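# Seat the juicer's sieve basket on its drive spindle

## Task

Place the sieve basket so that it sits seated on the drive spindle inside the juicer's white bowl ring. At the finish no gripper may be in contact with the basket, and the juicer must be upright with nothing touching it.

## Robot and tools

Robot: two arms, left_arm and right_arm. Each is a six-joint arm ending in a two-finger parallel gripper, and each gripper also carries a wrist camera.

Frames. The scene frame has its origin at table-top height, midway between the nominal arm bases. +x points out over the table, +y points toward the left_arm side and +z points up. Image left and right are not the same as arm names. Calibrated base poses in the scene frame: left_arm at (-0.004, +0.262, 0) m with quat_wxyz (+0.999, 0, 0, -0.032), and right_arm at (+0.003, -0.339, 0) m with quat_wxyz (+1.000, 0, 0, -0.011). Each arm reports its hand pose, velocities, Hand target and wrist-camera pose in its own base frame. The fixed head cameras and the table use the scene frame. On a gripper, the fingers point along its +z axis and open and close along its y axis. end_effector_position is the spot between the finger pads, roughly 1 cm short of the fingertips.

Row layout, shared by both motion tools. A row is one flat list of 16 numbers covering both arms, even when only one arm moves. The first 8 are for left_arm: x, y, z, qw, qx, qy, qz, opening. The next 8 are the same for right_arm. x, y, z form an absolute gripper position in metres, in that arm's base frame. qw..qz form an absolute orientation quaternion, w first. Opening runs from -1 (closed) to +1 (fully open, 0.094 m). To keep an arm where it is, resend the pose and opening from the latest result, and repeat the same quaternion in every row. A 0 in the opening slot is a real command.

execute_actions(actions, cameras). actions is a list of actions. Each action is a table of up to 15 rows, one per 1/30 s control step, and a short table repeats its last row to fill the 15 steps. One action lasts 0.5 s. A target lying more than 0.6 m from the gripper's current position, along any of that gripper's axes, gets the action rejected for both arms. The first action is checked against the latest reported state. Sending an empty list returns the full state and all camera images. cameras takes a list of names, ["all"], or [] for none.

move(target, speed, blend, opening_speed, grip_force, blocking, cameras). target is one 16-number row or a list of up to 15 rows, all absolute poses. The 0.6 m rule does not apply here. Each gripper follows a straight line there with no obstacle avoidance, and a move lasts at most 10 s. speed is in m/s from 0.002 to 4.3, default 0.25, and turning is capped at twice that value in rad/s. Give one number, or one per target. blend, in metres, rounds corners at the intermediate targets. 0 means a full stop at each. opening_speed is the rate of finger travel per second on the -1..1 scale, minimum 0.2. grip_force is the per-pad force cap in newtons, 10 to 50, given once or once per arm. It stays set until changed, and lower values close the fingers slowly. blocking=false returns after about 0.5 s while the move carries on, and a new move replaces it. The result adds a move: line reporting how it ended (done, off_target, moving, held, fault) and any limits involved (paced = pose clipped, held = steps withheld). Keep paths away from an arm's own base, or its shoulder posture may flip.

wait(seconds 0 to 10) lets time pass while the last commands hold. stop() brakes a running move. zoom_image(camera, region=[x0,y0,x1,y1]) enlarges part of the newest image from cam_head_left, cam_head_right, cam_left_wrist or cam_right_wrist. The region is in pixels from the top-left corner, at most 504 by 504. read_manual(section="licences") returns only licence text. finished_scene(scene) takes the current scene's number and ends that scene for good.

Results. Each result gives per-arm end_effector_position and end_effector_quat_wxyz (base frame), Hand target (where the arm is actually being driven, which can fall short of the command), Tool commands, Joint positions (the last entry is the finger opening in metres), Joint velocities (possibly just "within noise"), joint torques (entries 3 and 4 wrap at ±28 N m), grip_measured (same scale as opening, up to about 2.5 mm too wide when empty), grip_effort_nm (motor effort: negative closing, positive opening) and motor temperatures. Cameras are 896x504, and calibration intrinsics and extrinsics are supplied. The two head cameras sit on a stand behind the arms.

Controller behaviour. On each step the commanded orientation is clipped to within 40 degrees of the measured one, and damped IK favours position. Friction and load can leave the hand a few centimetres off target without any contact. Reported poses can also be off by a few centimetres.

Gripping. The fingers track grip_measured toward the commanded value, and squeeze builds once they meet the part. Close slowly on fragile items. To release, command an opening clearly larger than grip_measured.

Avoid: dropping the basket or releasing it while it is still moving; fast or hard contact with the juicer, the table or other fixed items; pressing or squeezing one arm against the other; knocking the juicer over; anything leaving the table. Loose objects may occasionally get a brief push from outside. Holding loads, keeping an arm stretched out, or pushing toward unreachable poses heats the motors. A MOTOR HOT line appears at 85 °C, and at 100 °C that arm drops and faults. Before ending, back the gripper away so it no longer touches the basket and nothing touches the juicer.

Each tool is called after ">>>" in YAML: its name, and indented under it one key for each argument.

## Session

>>> execute_actions:
  actions: []

>>> zoom_image:
  camera: "cam_head_right"
  region: [390, 230, 540, 370]

>>> zoom_image:
  camera: "cam_head_left"
  region: [390, 230, 540, 370]

Scene clock: 0.00 s.
left_arm: end_effector_position=(+0.1876, +0.4349, +0.1883) grip_measured=+1.000 grip_effort_nm=n/a end_effector_quat_wxyz=(-0.204, +0.816, -0.425, -0.335) | right_arm: end_effector_position=(+0.6874, +0.3407, +0.4010) grip_measured=+1.000 grip_effort_nm=n/a end_effector_quat_wxyz=(+0.468, +0.128, +0.829, +0.277)
Joint positions: left_arm=[0.915 1.417 1.05 -0.842 -0.737 -1.125 0.094] | right_arm=[0.481 1.76 1.793 -0.456 0.091 0.73 0.094]
Joint velocities: within noise
Joint torques (N m): no reading
Motor temperatures (°C): left_arm=[25 34 32 25 24 26 27] | right_arm=[26 28 31 23 26 25 25]
Heat: left arm: hottest shoulder 34 °C; right arm: hottest elbow 31 °C.
Hand target: left_arm +0.1929, +0.4418, +0.1992; -0.216, +0.816, -0.420, -0.333 | right_arm +0.6886, +0.3414, +0.4278; +0.483, +0.128, +0.817, +0.289
Tool commands: left_gripper/opening=+1.0 right_gripper/opening=+1.0
camera_calibration:
cam_left_wrist: T_world_to_cam=[[0.833199, 0.549953, 0.0577081, -0.402113], [0.549841, -0.812865, -0.192162, 0.319701], [-0.0587715, 0.19184, -0.979665, 0.229655], [0, 0, 0, 1]] pos_world=[0.172753, 0.43696, 0.309625]
cam_right_wrist: T_world_to_cam=[[0.0861361, -0.793829, -0.602011, 0.464094], [-0.864712, 0.240549, -0.440919, 0.738678], [0.494827, 0.558545, -0.665713, -0.1468], [0, 0, 0, 1]] pos_world=[0.671409, 0.272718, 0.50736]

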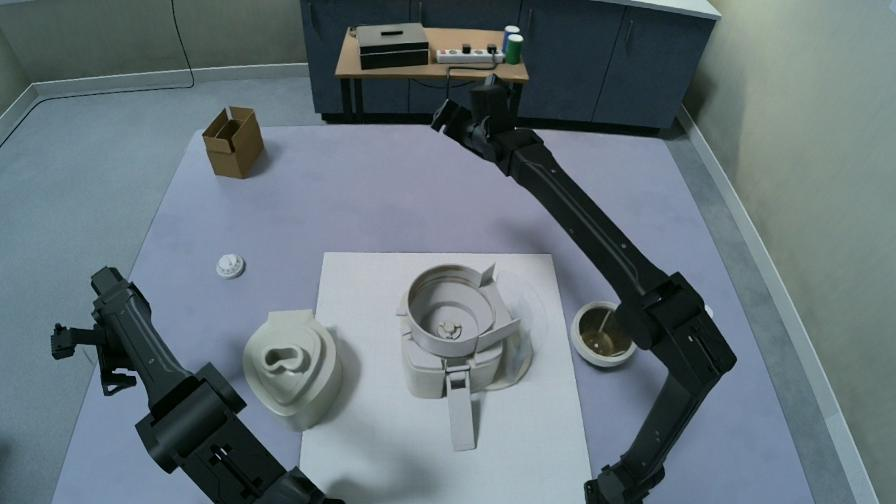

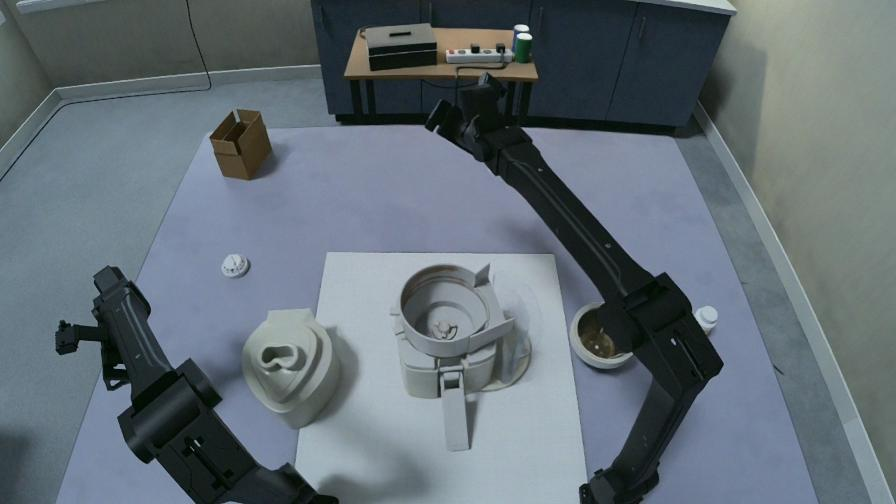

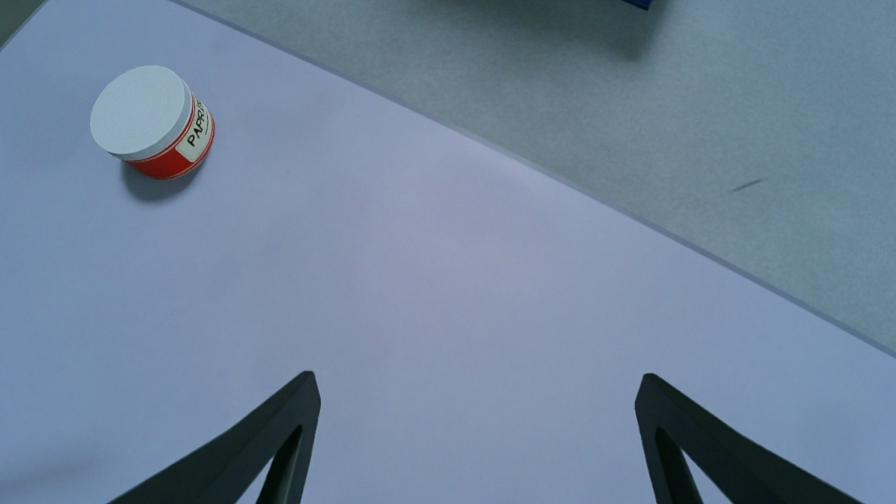

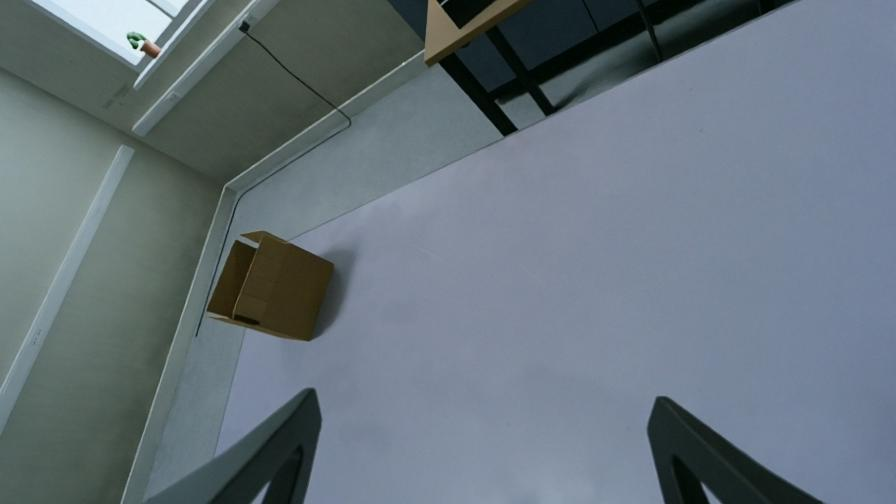

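Scaled by 3.360 from the camera's 896x504 image, which has a finer 1280x720 frame.

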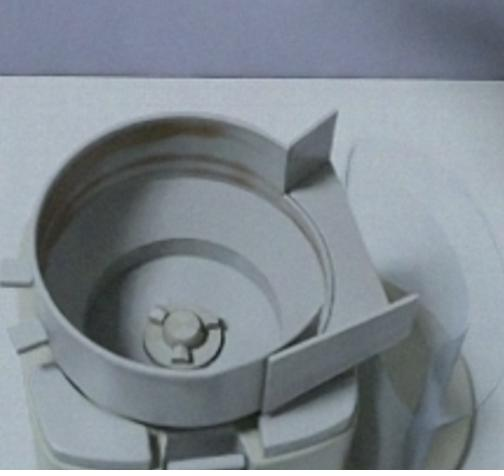

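Scaled by 3.360 from the camera's 896x504 image, which has a finer 1280x720 frame.

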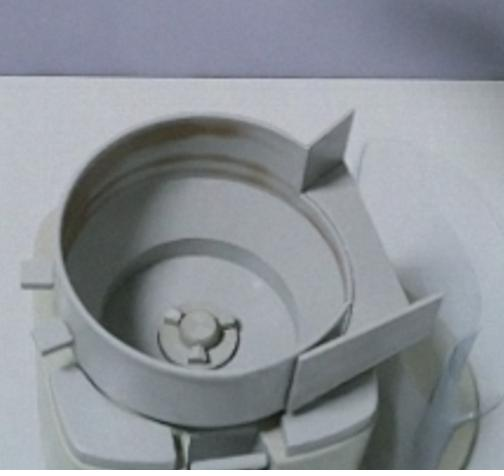

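>>> move:
  target:
    - [0.1929,0.4418,0.1992,-0.216,0.816,-0.420,-0.333,1,0.50,0.08,0.42,0.1736,0,0.985,0,0]
    - [0.1929,0.4418,0.1992,-0.216,0.816,-0.420,-0.333,1,0.31,0.0,0.26,0.1736,0,0.985,0,0]
  blend: [0.04,0]
  speed: 0.35
  cameras: ["cam_head_right","cam_right_wrist"]

Scene clock: 32.03 s.
left_arm: end_effector_position=(+0.1876, +0.4349, +0.1883) grip_measured=+1.000 grip_effort_nm=0.02 end_effector_quat_wxyz=(-0.204, +0.816, -0.425, -0.335) | right_arm: end_effector_position=(+0.3086, +0.0032, +0.2615) grip_measured=+0.002 grip_effort_nm=-0.10 end_effector_quat_wxyz=(+0.167, +0.000, +0.986, +0.001)
Joint positions: left_arm=[0.915 1.417 1.05 -0.842 -0.737 -1.125 0.094] | right_arm=[0.014 0.918 0.979 -1.296 0.004 0.014 0.047]
Joint torques (N m): left_arm=[1.44 -12.34 11.85 1.11 -0.49 -0.07] | right_arm=[-2.02 -3.78 9.28 2.19 -0.07 -0.17]
Motor temperatures (°C): left_arm=[25 34 41 25 24 26 27] | right_arm=[26 29 42 23 26 25 25]
Heat: left arm: hottest elbow 41 °C; right arm: hottest elbow 42 °C.
Hand target: left_arm +0.1928, +0.4415, +0.1992; -0.216, +0.816, -0.420, -0.333 | right_arm +0.3100, +0.0001, +0.2601; +0.174, +0.000, +0.985, +0.000
Off the commanded pose: left_arm 0.014 m, 2 deg | right_arm 0.004 m, 1 deg.
move: off_target (left_arm)
camera_calibration:
cam_right_wrist: T_world_to_cam=[[0.0122318, -0.998759, -0.0482853, 0.0234768], [-0.987817, -0.0195615, 0.154385, 0.313933], [-0.155138, 0.0458087, -0.98683, 0.422476], [0, 0, 0, 1]] pos_world=[0.375363, 0.0102356, 0.36958]
Images, in order (width x height): cam_head_right 896x504, cam_right_wrist 896x504.

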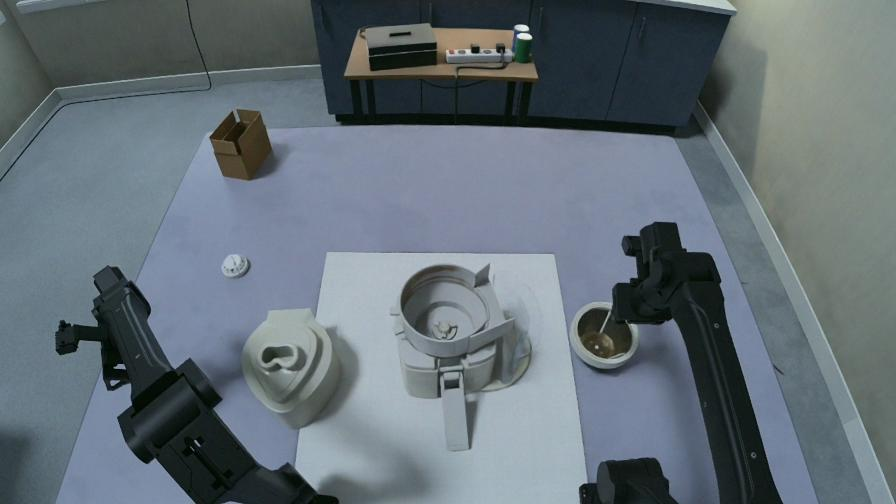

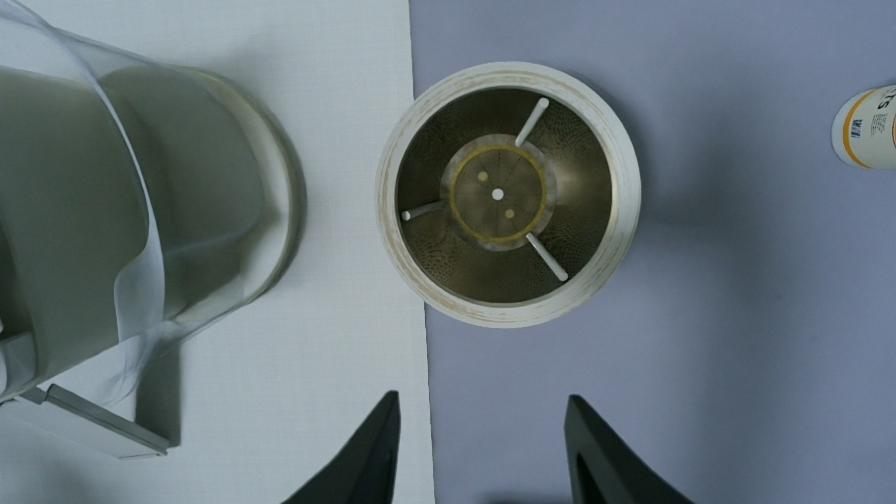

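>>> move:
  target:
    - [0.1929,0.4418,0.1992,-0.216,0.816,-0.420,-0.333,1,0.4287,-0.0612,0.18,0.1554,-0.4395,0.8815,0.0775,0]
    - [0.1929,0.4418,0.1992,-0.216,0.816,-0.420,-0.333,1,0.4287,-0.0612,0.11,0.1554,-0.4395,0.8815,0.0775,0]
  blend: [0.03,0]
  speed: [0.35,0.15]
  cameras: ["cam_head_right","cam_right_wrist"]

>>> zoom_image:
  camera: "cam_head_right"
  region: [390, 250, 550, 380]

Scene clock: 53.73 s.
left_arm: end_effector_position=(+0.1876, +0.4349, +0.1883) grip_measured=+1.000 grip_effort_nm=0.02 end_effector_quat_wxyz=(-0.204, +0.816, -0.425, -0.335) | right_arm: end_effector_position=(+0.4289, -0.0566, +0.1151) grip_measured=+0.002 grip_effort_nm=-0.10 end_effector_quat_wxyz=(+0.153, -0.439, +0.882, +0.078)
Joint positions: left_arm=[0.915 1.417 1.05 -0.842 -0.737 -1.125 0.094] | right_arm=[-0.257 1.471 1.033 -1.001 -0.321 -1.16 0.047]
Joint torques (N m): left_arm=[1.08 -11.05 11.78 1.03 -0.52 -0.03] | right_arm=[-1.26 -9.35 7.87 1.43 -0.42 -0.19]
Heat: left arm: hottest elbow 44 °C; right arm: hottest elbow 40 °C.
Hand target: left_arm +0.1928, +0.4415, +0.1992; -0.216, +0.816, -0.420, -0.333 | right_arm +0.4285, -0.0612, +0.1100; +0.155, -0.439, +0.881, +0.077
Off the commanded pose: left_arm 0.014 m, 2 deg | right_arm 0.007 m, 0 deg.
move: off_target (left_arm)
camera_calibration:
cam_right_wrist: T_world_to_cam=[[0.805507, -0.590418, -0.0506531, -0.361633], [-0.579173, -0.802476, 0.143494, 0.235883], [-0.125369, -0.0862485, -0.988354, 0.279417], [0, 0, 0, 1]] pos_world=[0.462945, -0.000124674, 0.223997]
Images, in order (width x height): cam_head_right 896x504, cam_right_wrist 896x504.

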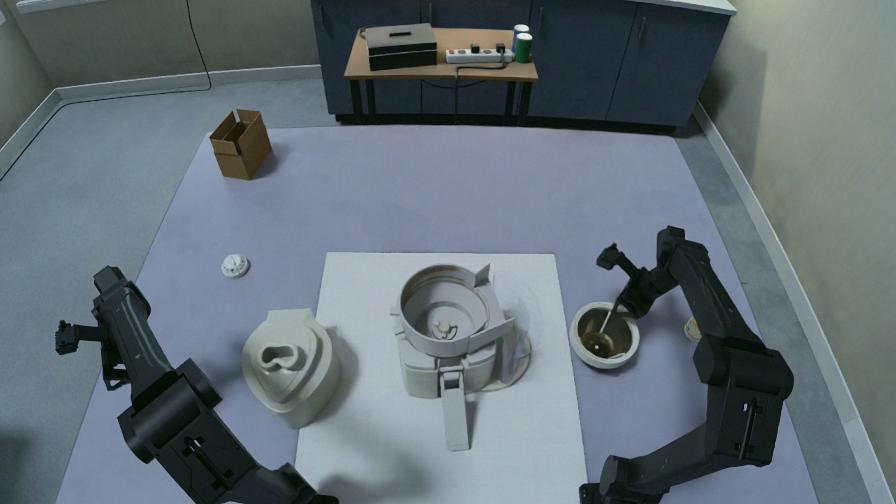

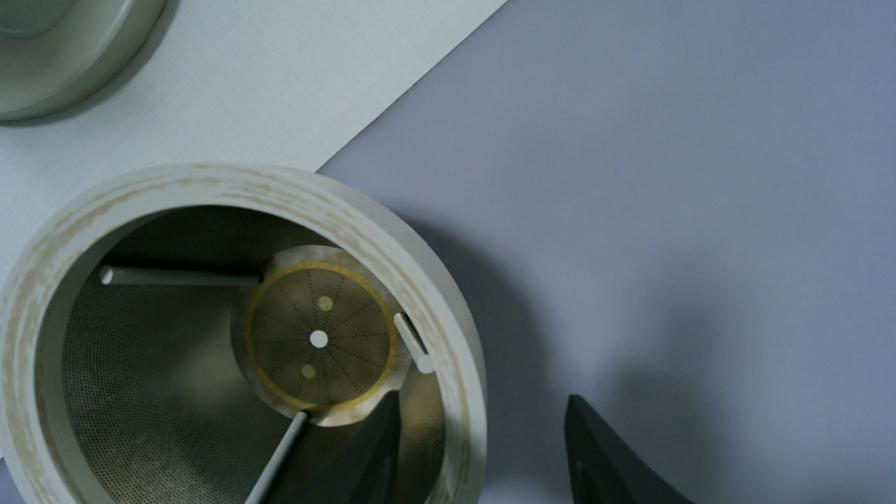

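Scaled by 3.150 from the camera's 896x504 image, which has a finer 1280x720 frame.

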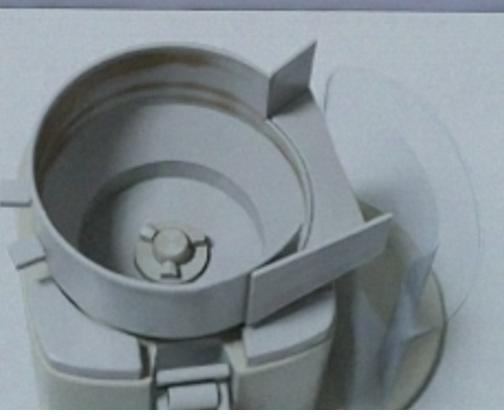

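>>> zoom_image:
  camera: "cam_head_right"
  region: [428, 312, 464, 342]

>>> move:
  target: [0.1929,0.4418,0.1992,-0.216,0.816,-0.420,-0.333,1,0.4287,-0.0612,0.068,0.1554,-0.4395,0.8815,0.0775,0]
  speed: 0.12
  cameras: ["cam_head_right","cam_right_wrist"]

Scaled by 14.000 from the camera's 896x504 image, which has a finer 1280x720 frame.

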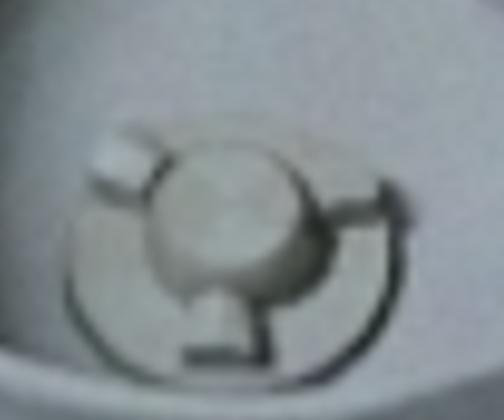

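Scene clock: 63.03 s.
left_arm: end_effector_position=(+0.1876, +0.4349, +0.1883) grip_measured=+1.000 grip_effort_nm=0.02 end_effector_quat_wxyz=(-0.204, +0.816, -0.425, -0.335) | right_arm: end_effector_position=(+0.4287, -0.0565, +0.0716) grip_measured=+0.002 grip_effort_nm=-0.10 end_effector_quat_wxyz=(+0.152, -0.439, +0.882, +0.080)
Joint positions: left_arm=[0.915 1.417 1.05 -0.842 -0.737 -1.125 0.094] | right_arm=[-0.257 1.531 0.971 -0.882 -0.321 -1.161 0.047]
Joint torques (N m): left_arm=[2.14 -11.4 11.9 0.99 -0.58 -0.05] | right_arm=[-1.44 -9.82 7.53 1.59 -0.43 -0.19]
Heat: left arm: hottest elbow 45 °C; right arm: hottest elbow 39 °C.
Hand target: left_arm +0.1928, +0.4415, +0.1992; -0.216, +0.816, -0.420, -0.333 | right_arm +0.4286, -0.0612, +0.0680; +0.155, -0.439, +0.881, +0.078
Off the commanded pose: left_arm 0.014 m, 2 deg | right_arm 0.006 m, 0 deg.
move: off_target (left_arm)
camera_calibration:
cam_right_wrist: T_world_to_cam=[[0.805771, -0.589786, -0.0537181, -0.363496], [-0.578171, -0.803049, 0.144331, 0.241581], [-0.128262, -0.0852393, -0.98807, 0.237632], [0, 0, 0, 1]] pos_world=[0.463049, -0.000127499, 0.180403]
Images, in order (width x height): cam_head_right 896x504, cam_right_wrist 896x504.

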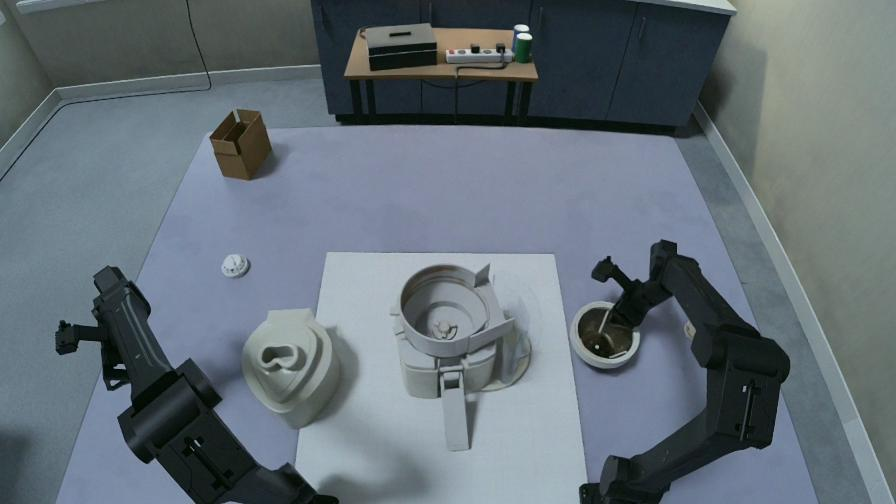

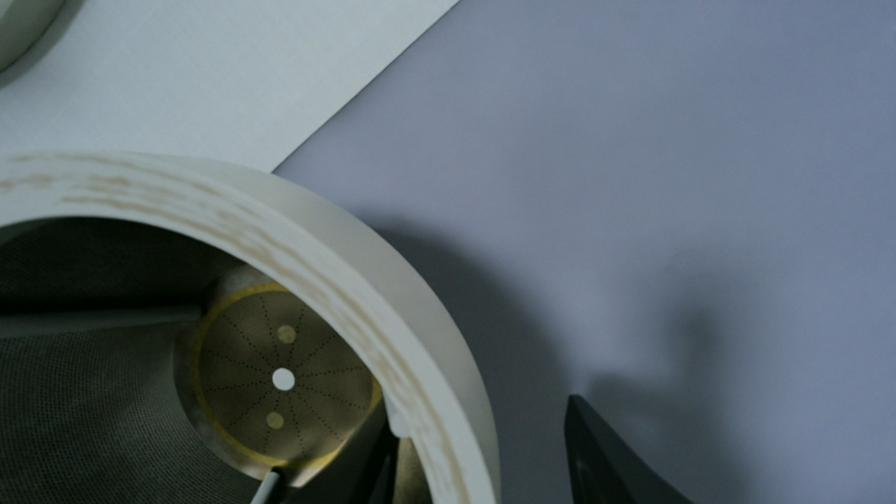

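>>> move:
  target:
    - [0.1929,0.4418,0.1992,-0.216,0.816,-0.420,-0.333,1,0.4287,-0.0612,0.118,0.1554,-0.4395,0.8815,0.0775,0]
    - [0.1929,0.4418,0.1992,-0.216,0.816,-0.420,-0.333,1,0.406,-0.073,0.118,0.1656,-0.2962,0.9394,0.0522,0]
    - [0.1929,0.4418,0.1992,-0.216,0.816,-0.420,-0.333,1,0.406,-0.073,0.068,0.1656,-0.2962,0.9394,0.0522,0]
  blend: [0.006,0.006,0]
  speed: [0.2,0.25,0.13]
  cameras: ["cam_right_wrist"]

Scene clock: 81.90 s.
left_arm: end_effector_position=(+0.1876, +0.4349, +0.1883) grip_measured=+1.000 grip_effort_nm=0.02 end_effector_quat_wxyz=(-0.204, +0.816, -0.425, -0.335) | right_arm: end_effector_position=(+0.4062, -0.0681, +0.0713) grip_measured=+0.002 grip_effort_nm=-0.10 end_effector_quat_wxyz=(+0.164, -0.306, +0.936, +0.055)
Joint positions: left_arm=[0.915 1.417 1.05 -0.842 -0.737 -1.125 0.094] | right_arm=[-0.279 1.432 0.857 -0.779 -0.274 -0.882 0.047]
Joint torques (N m): left_arm=[1.55 -11.58 11.79 0.95 -0.47 -0.07] | right_arm=[-1.55 -8.41 7.54 1.85 -0.2 0.06]
Motor temperatures (°C): left_arm=[25 35 47 25 24 26 27] | right_arm=[26 30 38 23 26 25 25]
Heat: left arm: hottest elbow 47 °C; right arm: hottest elbow 38 °C.
Hand target: left_arm +0.1928, +0.4415, +0.1992; -0.216, +0.816, -0.420, -0.333 | right_arm +0.4060, -0.0729, +0.0681; +0.166, -0.296, +0.939, +0.052
Off the commanded pose: left_arm 0.014 m, 2 deg | right_arm 0.006 m, 1 deg.
move: off_target (left_arm)
camera_calibration:
cam_right_wrist: T_world_to_cam=[[0.601513, -0.797359, -0.0489913, -0.283634], [-0.78596, -0.601661, 0.142378, 0.317563], [-0.143003, -0.0471373, -0.988599, 0.242064], [0, 0, 0, 1]] pos_world=[0.454817, -0.0236831, 0.180194]
Images, in order (width x height): cam_right_wrist 896x504.

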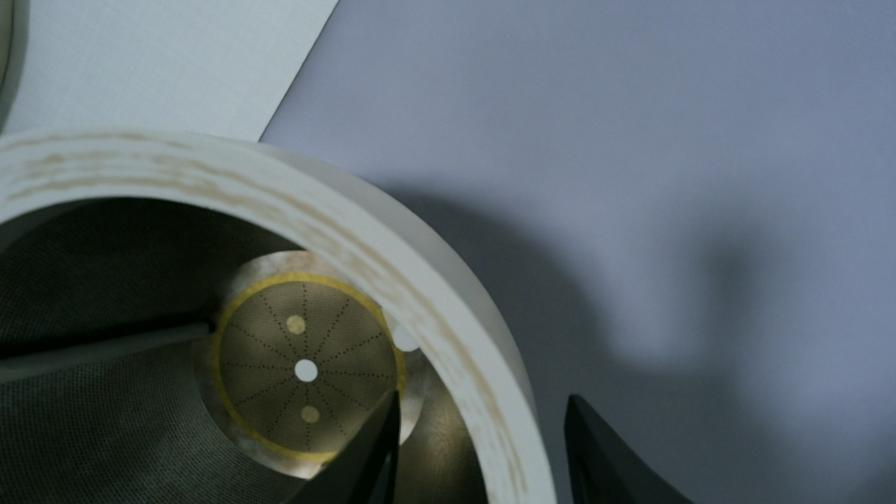

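>>> move:
  target: [0.1929,0.4418,0.1992,-0.216,0.816,-0.420,-0.333,1,0.411,-0.081,0.068,0.1656,-0.2962,0.9394,0.0522,0]
  speed: 0.1
  cameras: ["cam_right_wrist"]

Scene clock: 86.97 s.
left_arm: end_effector_position=(+0.1876, +0.4349, +0.1883) grip_measured=+1.000 grip_effort_nm=0.02 end_effector_quat_wxyz=(-0.204, +0.816, -0.425, -0.335) | right_arm: end_effector_position=(+0.4042, -0.0742, +0.0660) grip_measured=+0.002 grip_effort_nm=-0.10 end_effector_quat_wxyz=(+0.159, -0.298, +0.939, +0.057)
Joint positions: left_arm=[0.915 1.417 1.05 -0.842 -0.737 -1.125 0.094] | right_arm=[-0.295 1.446 0.857 -0.779 -0.274 -0.882 0.047]
Joint torques (N m): left_arm=[1.44 -11.4 11.85 0.87 -0.53 -0.05] | right_arm=[-1.79 -8.41 9.03 1.48 -0.33 -0.12]
Heat: left arm: hottest elbow 47 °C; right arm: hottest elbow 38 °C.
Hand target: left_arm +0.1928, +0.4415, +0.1992; -0.216, +0.816, -0.420, -0.333 | right_arm +0.4109, -0.0810, +0.0682; +0.166, -0.296, +0.939, +0.052
Off the commanded pose: left_arm 0.014 m, 2 deg | right_arm 0.010 m, 1 deg.
move: off_target (left_arm)
camera_calibration:
cam_right_wrist: T_world_to_cam=[[0.588182, -0.806508, -0.0598892, -0.282211], [-0.79341, -0.589801, 0.150448, 0.316551], [-0.15666, -0.0409741, -0.986802, 0.242131], [0, 0, 0, 1]] pos_world=[0.455078, -0.0309829, 0.17441]
Images, in order (width x height): cam_right_wrist 896x504.

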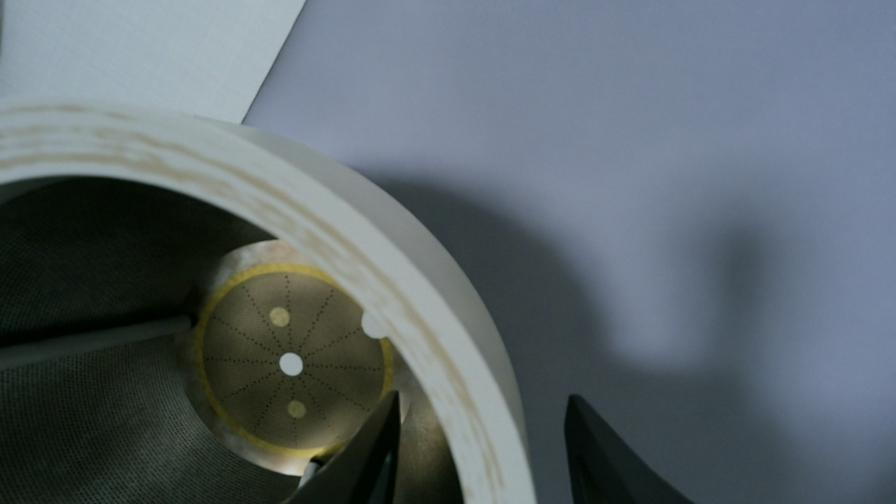

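Good; close then lift.

>>> move:
  target: [0.1929,0.4418,0.1992,-0.216,0.816,-0.420,-0.333,1,0.405,-0.075,0.068,0.1656,-0.2962,0.9394,0.0522,-1]
  speed: 0.1
  grip_force: [50,45]
  opening_speed: 0.6
  cameras: ["cam_right_wrist"]

Scene clock: 92.67 s.
left_arm: end_effector_position=(+0.1876, +0.4349, +0.1883) grip_measured=+1.000 grip_effort_nm=0.02 end_effector_quat_wxyz=(-0.204, +0.816, -0.425, -0.335) | right_arm: end_effector_position=(+0.4058, -0.0723, +0.0735) grip_measured=-0.575 grip_effort_nm=-0.93 end_effector_quat_wxyz=(+0.169, -0.296, +0.938, +0.058)
Joint positions: left_arm=[0.915 1.417 1.05 -0.842 -0.737 -1.125 0.094] | right_arm=[-0.295 1.428 0.857 -0.779 -0.287 -0.874 0.02]
Joint torques (N m): left_arm=[1.96 -11.93 11.78 0.73 -0.51 -0.02] | right_arm=[-0.44 -8.35 7.49 1.74 0.3 -0.09]
Heat: left arm: hottest elbow 47 °C; right arm: hottest elbow 38 °C.
Hand target: left_arm +0.1928, +0.4415, +0.1992; -0.216, +0.816, -0.420, -0.333 | right_arm +0.4050, -0.0750, +0.0682; +0.166, -0.296, +0.939, +0.052
Off the commanded pose: left_arm 0.014 m, 2 deg | right_arm 0.006 m, 1 deg.
grip_force (N): 50, 45
move: off_target (left_arm)
camera_calibration:
cam_right_wrist: T_world_to_cam=[[0.58551, -0.808712, -0.0562389, -0.280478], [-0.798877, -0.587393, 0.12948, 0.321621], [-0.137746, -0.0308838, -0.989986, 0.243177], [0, 0, 0, 1]] pos_world=[0.454655, -0.0303982, 0.183324]
Images, in order (width x height): cam_right_wrist 896x504.

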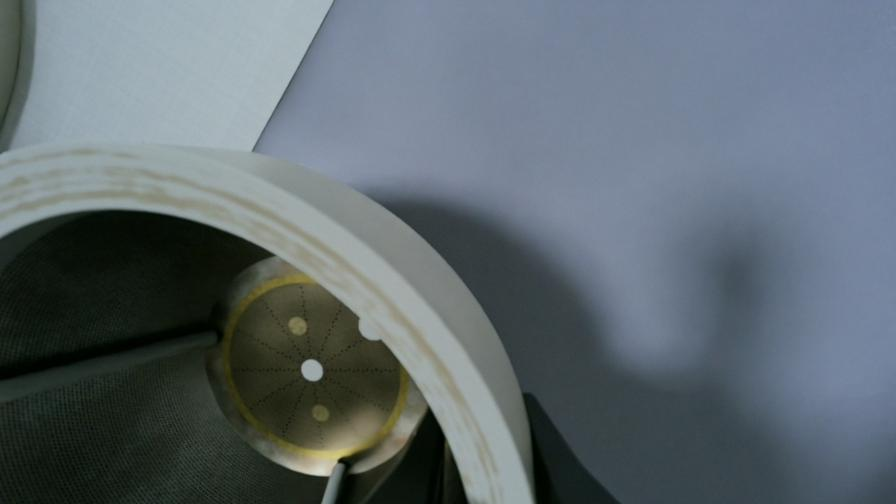

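>>> move:
  target:
    - [0.1929,0.4418,0.1992,-0.216,0.816,-0.420,-0.333,1,0.41,-0.07,0.38,0.1023,-0.2802,0.9427,0.1497,-1]
    - [0.1929,0.4418,0.1992,-0.216,0.816,-0.420,-0.333,1,0.33,0.283,0.39,0.1568,0.1529,0.9715,0.0911,-1]
  blend: [0.02,0]
  speed: [0.2,0.25]
  cameras: ["cam_head_right","cam_right_wrist"]

Scene clock: 104.20 s.
left_arm: end_effector_position=(+0.1876, +0.4349, +0.1883) grip_measured=+1.000 grip_effort_nm=0.02 end_effector_quat_wxyz=(-0.204, +0.816, -0.425, -0.335) | right_arm: end_effector_position=(+0.3244, +0.2728, +0.3479) grip_measured=-0.631 grip_effort_nm=-0.93 end_effector_quat_wxyz=(+0.130, +0.148, +0.979, +0.056)
Joint positions: left_arm=[0.915 1.417 1.05 -0.842 -0.737 -1.125 0.094] | right_arm=[0.755 1.303 1.495 -1.512 0.134 1.039 0.017]
Joint torques (N m): left_arm=[1.9 -11.58 11.81 0.8 -0.53 -0.05] | right_arm=[0.21 -9.05 16.81 0.92 0.27 0.08]
Heat: left arm: hottest elbow 48 °C; right arm: hottest elbow 40 °C.
Hand target: left_arm +0.1928, +0.4415, +0.1992; -0.216, +0.816, -0.420, -0.333 | right_arm +0.3280, +0.2810, +0.3891; +0.157, +0.153, +0.971, +0.092
Off the commanded pose: left_arm 0.014 m, 2 deg | right_arm 0.044 m, 5 deg.
grip_force (N): 50, 45
move: off_target (left_arm, right_arm)
camera_calibration:
cam_right_wrist: T_world_to_cam=[[-0.265115, -0.944139, -0.195742, 0.423055], [-0.94662, 0.21625, 0.239054, 0.214366], [-0.183371, 0.24867, -0.951072, 0.43921], [0, 0, 0, 1]] pos_world=[0.39562, 0.243848, 0.449285]
Images, in order (width x height): cam_head_right 896x504, cam_right_wrist 896x504.

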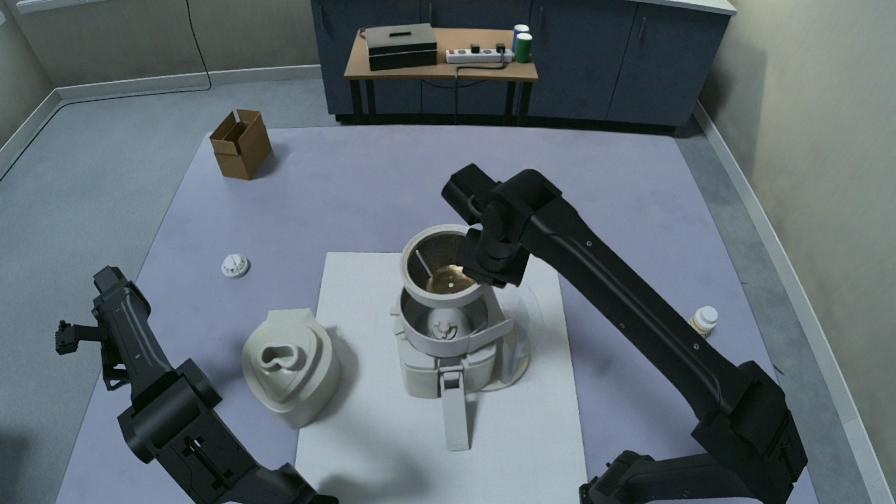

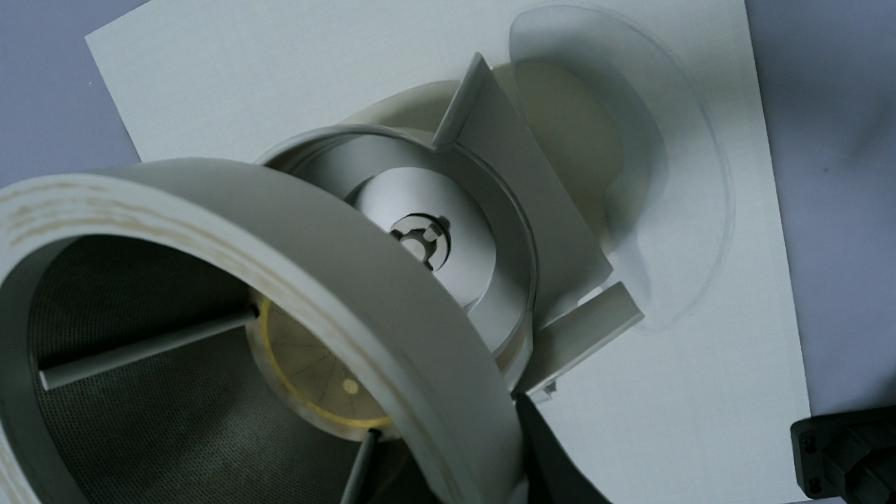

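>>> move:
  target:
    - [0.1929,0.4418,0.1992,-0.216,0.816,-0.420,-0.333,1,0.319,0.289,0.33,0.1568,0.1529,0.9715,0.0911,-1]
    - [0.1929,0.4418,0.1992,-0.216,0.816,-0.420,-0.333,1,0.319,0.289,0.276,0.1568,0.1529,0.9715,0.0911,-1]
  blend: [0.015,0]
  speed: 0.13
  cameras: ["cam_head_right","cam_right_wrist","cam_head_left"]

>>> zoom_image:
  camera: "cam_head_right"
  region: [380, 220, 560, 380]

Scene clock: 114.83 s.
left_arm: end_effector_position=(+0.1876, +0.4349, +0.1883) grip_measured=+1.000 grip_effort_nm=0.02 end_effector_quat_wxyz=(-0.204, +0.816, -0.425, -0.335) | right_arm: end_effector_position=(+0.3210, +0.2844, +0.2640) grip_measured=-0.631 grip_effort_nm=-0.93 end_effector_quat_wxyz=(+0.143, +0.151, +0.976, +0.071)
Joint positions: left_arm=[0.915 1.417 1.05 -0.842 -0.737 -1.125 0.094] | right_arm=[0.785 1.276 1.244 -1.252 0.145 1.07 0.017]
Joint torques (N m): left_arm=[2.67 -11.22 11.99 0.92 -0.55 -0.01] | right_arm=[0.62 -9.82 9.98 2.33 0.28 0.07]
Heat: left arm: hottest elbow 48 °C; right arm: hottest elbow 42 °C.
Hand target: left_arm +0.1928, +0.4415, +0.1992; -0.216, +0.816, -0.420, -0.333 | right_arm +0.3189, +0.2888, +0.2761; +0.156, +0.153, +0.972, +0.091
Off the commanded pose: left_arm 0.014 m, 2 deg | right_arm 0.013 m, 3 deg.
grip_force (N): 50, 45
move: off_target (left_arm, right_arm)
camera_calibration:
cam_right_wrist: T_world_to_cam=[[-0.262055, -0.937809, -0.227685, 0.422324], [-0.952598, 0.213589, 0.216649, 0.237233], [-0.154544, 0.273666, -0.949328, 0.339096], [0, 0, 0, 1]] pos_world=[0.389065, 0.25259, 0.366674]
Images, in order (width x height): cam_head_left 896x504, cam_head_right 896x504, cam_right_wrist 896x504.

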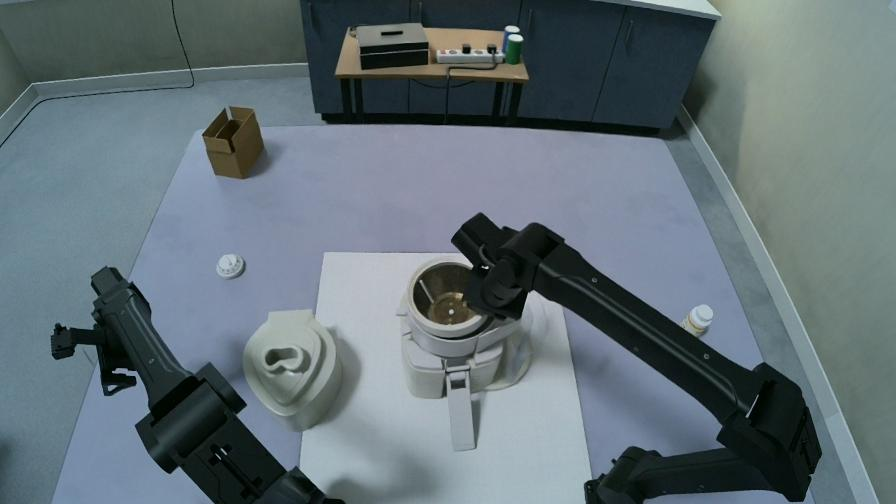

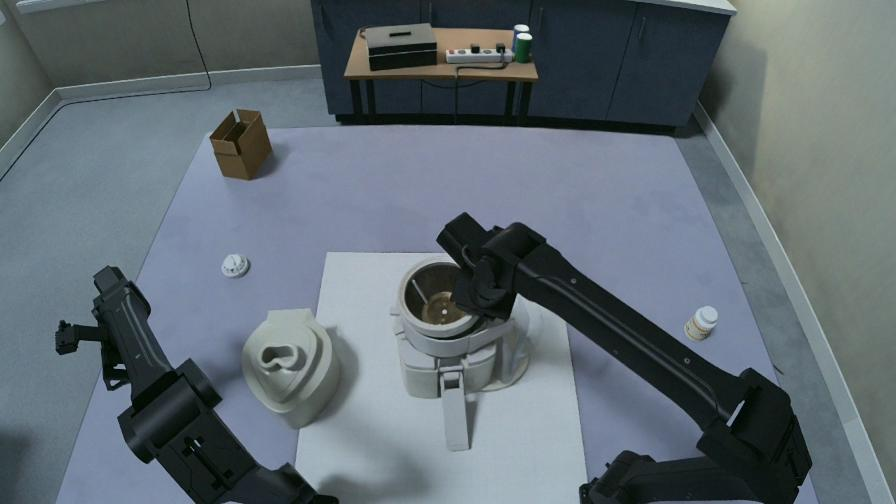

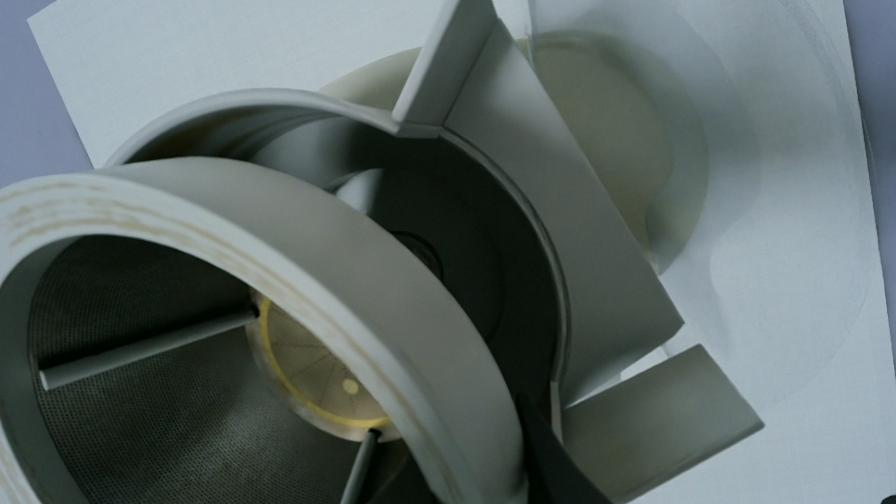

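Scaled by 2.800 from the camera's 896x504 image, which has a finer 1280x720 frame.

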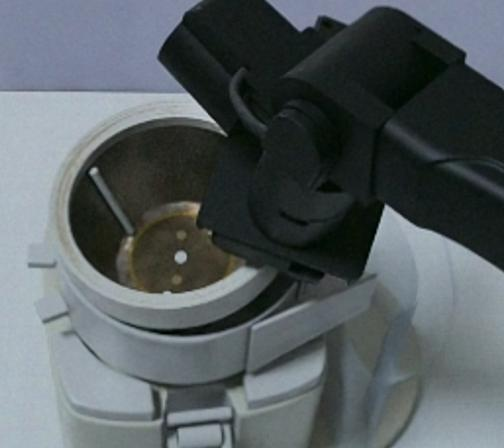

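>>> move:
  target: [0.1929,0.4418,0.1992,-0.216,0.816,-0.420,-0.333,1,0.317,0.284,0.274,0.1645,0.16,0.9623,0.1461,-1]
  speed: 0.15
  cameras: ["cam_head_right","cam_right_wrist"]

>>> zoom_image:
  camera: "cam_head_right"
  region: [380, 220, 560, 380]

Scene clock: 129.47 s.
left_arm: end_effector_position=(+0.1876, +0.4349, +0.1883) grip_measured=+1.000 grip_effort_nm=0.02 end_effector_quat_wxyz=(-0.204, +0.816, -0.425, -0.335) | right_arm: end_effector_position=(+0.3120, +0.2857, +0.2628) grip_measured=-0.631 grip_effort_nm=-0.93 end_effector_quat_wxyz=(+0.152, +0.150, +0.969, +0.126)
Joint positions: left_arm=[0.915 1.417 1.05 -0.842 -0.737 -1.125 0.094] | right_arm=[0.78 1.2 1.157 -1.141 0.091 1.07 0.017]
Joint torques (N m): left_arm=[1.44 -11.75 11.78 0.96 -0.53 -0.01] | right_arm=[-1.67 -8.53 10.02 2.47 0 -0.01]
Motor temperatures (°C): left_arm=[25 35 49 25 25 26 27] | right_arm=[26 31 43 23 26 25 26]
Heat: left arm: hottest elbow 49 °C; right arm: hottest elbow 43 °C.
Hand target: left_arm +0.1928, +0.4415, +0.1992; -0.216, +0.816, -0.420, -0.333 | right_arm +0.3169, +0.2839, +0.2741; +0.164, +0.160, +0.962, +0.146
Off the commanded pose: left_arm 0.014 m, 2 deg | right_arm 0.012 m, 3 deg.
grip_force (N): 50, 45
move: off_target (left_arm, right_arm)
camera_calibration:
cam_right_wrist: T_world_to_cam=[[-0.23963, -0.910836, -0.336088, 0.434795], [-0.962833, 0.178519, 0.202692, 0.245644], [-0.124621, 0.372167, -0.919761, 0.290991], [0, 0, 0, 1]] pos_world=[0.376968, 0.243877, 0.363982]
Images, in order (width x height): cam_head_right 896x504, cam_right_wrist 896x504.

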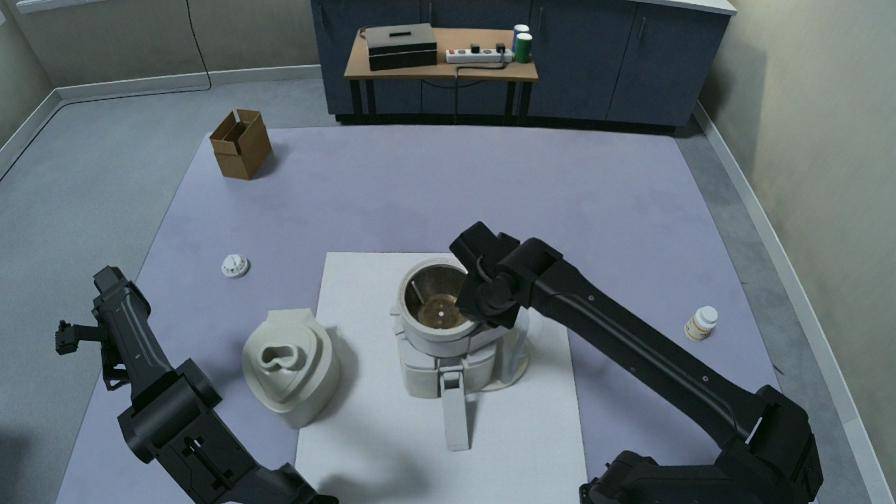

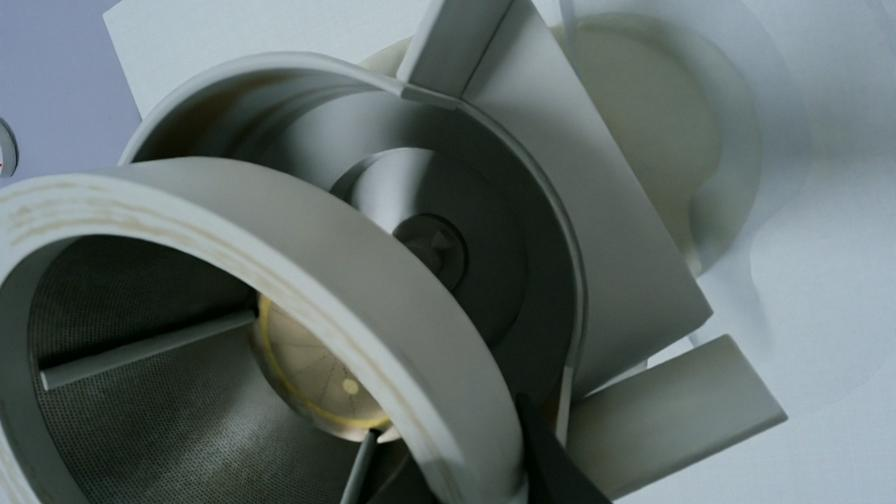

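Scaled by 2.800 from the camera's 896x504 image, which has a finer 1280x720 frame.

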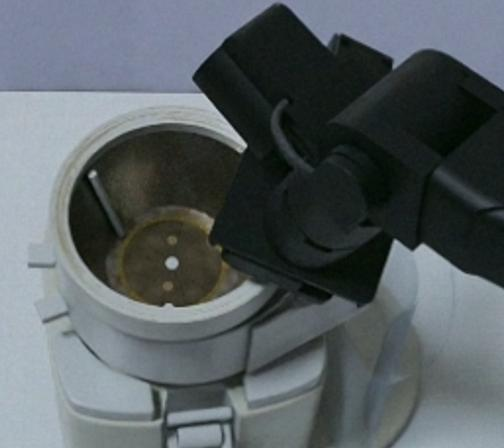

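>>> move:
  target: [0.1929,0.4418,0.1992,-0.216,0.816,-0.420,-0.333,1,0.311,0.281,0.270,0.1743,0.2267,0.9487,0.1342,-1]
  speed: 0.15
  cameras: ["cam_head_right","cam_right_wrist"]

>>> zoom_image:
  camera: "cam_head_right"
  region: [380, 240, 540, 380]

Scene clock: 140.70 s.
left_arm: end_effector_position=(+0.1876, +0.4349, +0.1883) grip_measured=+1.000 grip_effort_nm=0.02 end_effector_quat_wxyz=(-0.204, +0.816, -0.425, -0.335) | right_arm: end_effector_position=(+0.3154, +0.2782, +0.2602) grip_measured=-0.631 grip_effort_nm=-0.94 end_effector_quat_wxyz=(+0.166, +0.225, +0.953, +0.118)
Joint positions: left_arm=[0.915 1.417 1.05 -0.842 -0.737 -1.125 0.094] | right_arm=[0.788 1.198 1.147 -1.141 0.156 1.222 0.017]
Joint torques (N m): left_arm=[2.2 -11.69 11.96 1.03 -0.53 -0.09] | right_arm=[0.38 -9.23 9.57 2.13 0.32 0.06]
Heat: left arm: hottest elbow 49 °C; right arm: hottest elbow 42 °C.
Hand target: left_arm +0.1928, +0.4415, +0.1992; -0.216, +0.816, -0.420, -0.333 | right_arm +0.3111, +0.2808, +0.2700; +0.174, +0.227, +0.949, +0.134
Off the commanded pose: left_arm 0.014 m, 2 deg | right_arm 0.011 m, 2 deg.
grip_force (N): 50, 45
move: off_target (left_arm, right_arm)
camera_calibration:
cam_right_wrist: T_world_to_cam=[[-0.374516, -0.861001, -0.344116, 0.458573], [-0.925561, 0.324951, 0.194277, 0.200334], [-0.0554519, 0.39126, -0.918608, 0.264338], [0, 0, 0, 1]] pos_world=[0.371822, 0.226308, 0.361705]
Images, in order (width x height): cam_head_right 896x504, cam_right_wrist 896x504.

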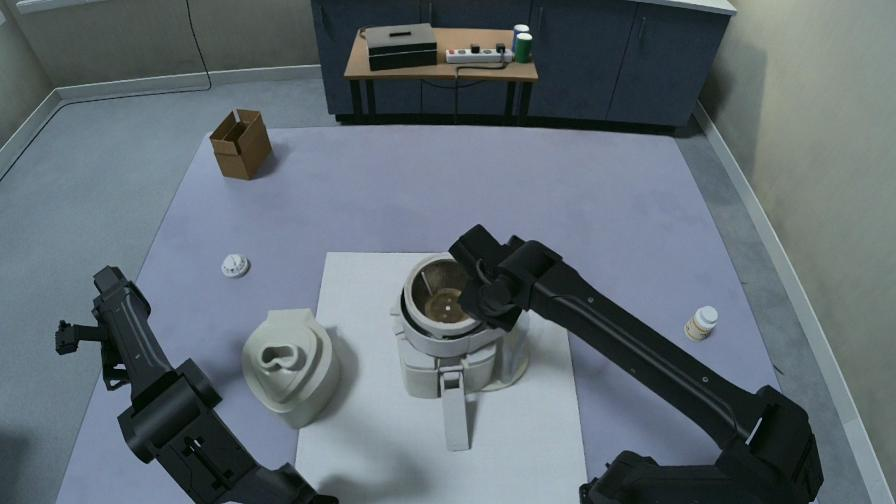

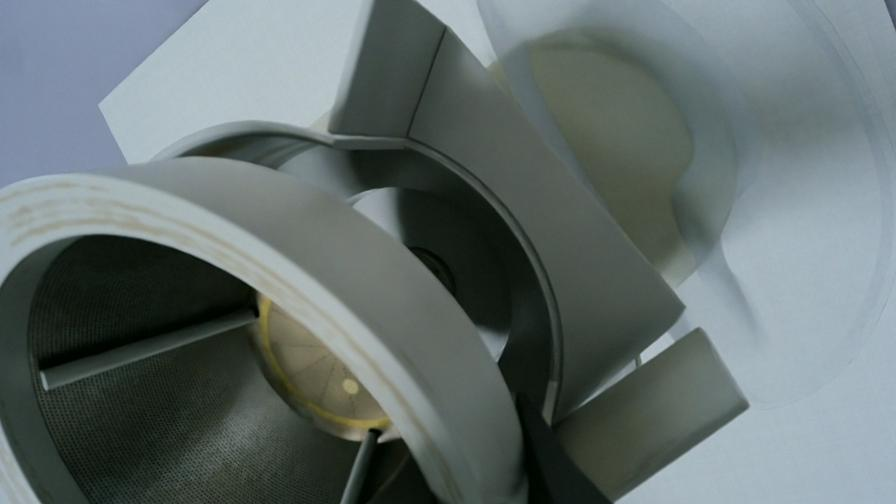

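Scaled by 3.150 from the camera's 896x504 image, which has a finer 1280x720 frame.

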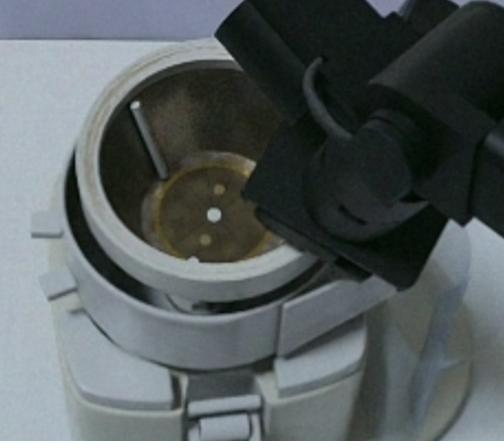

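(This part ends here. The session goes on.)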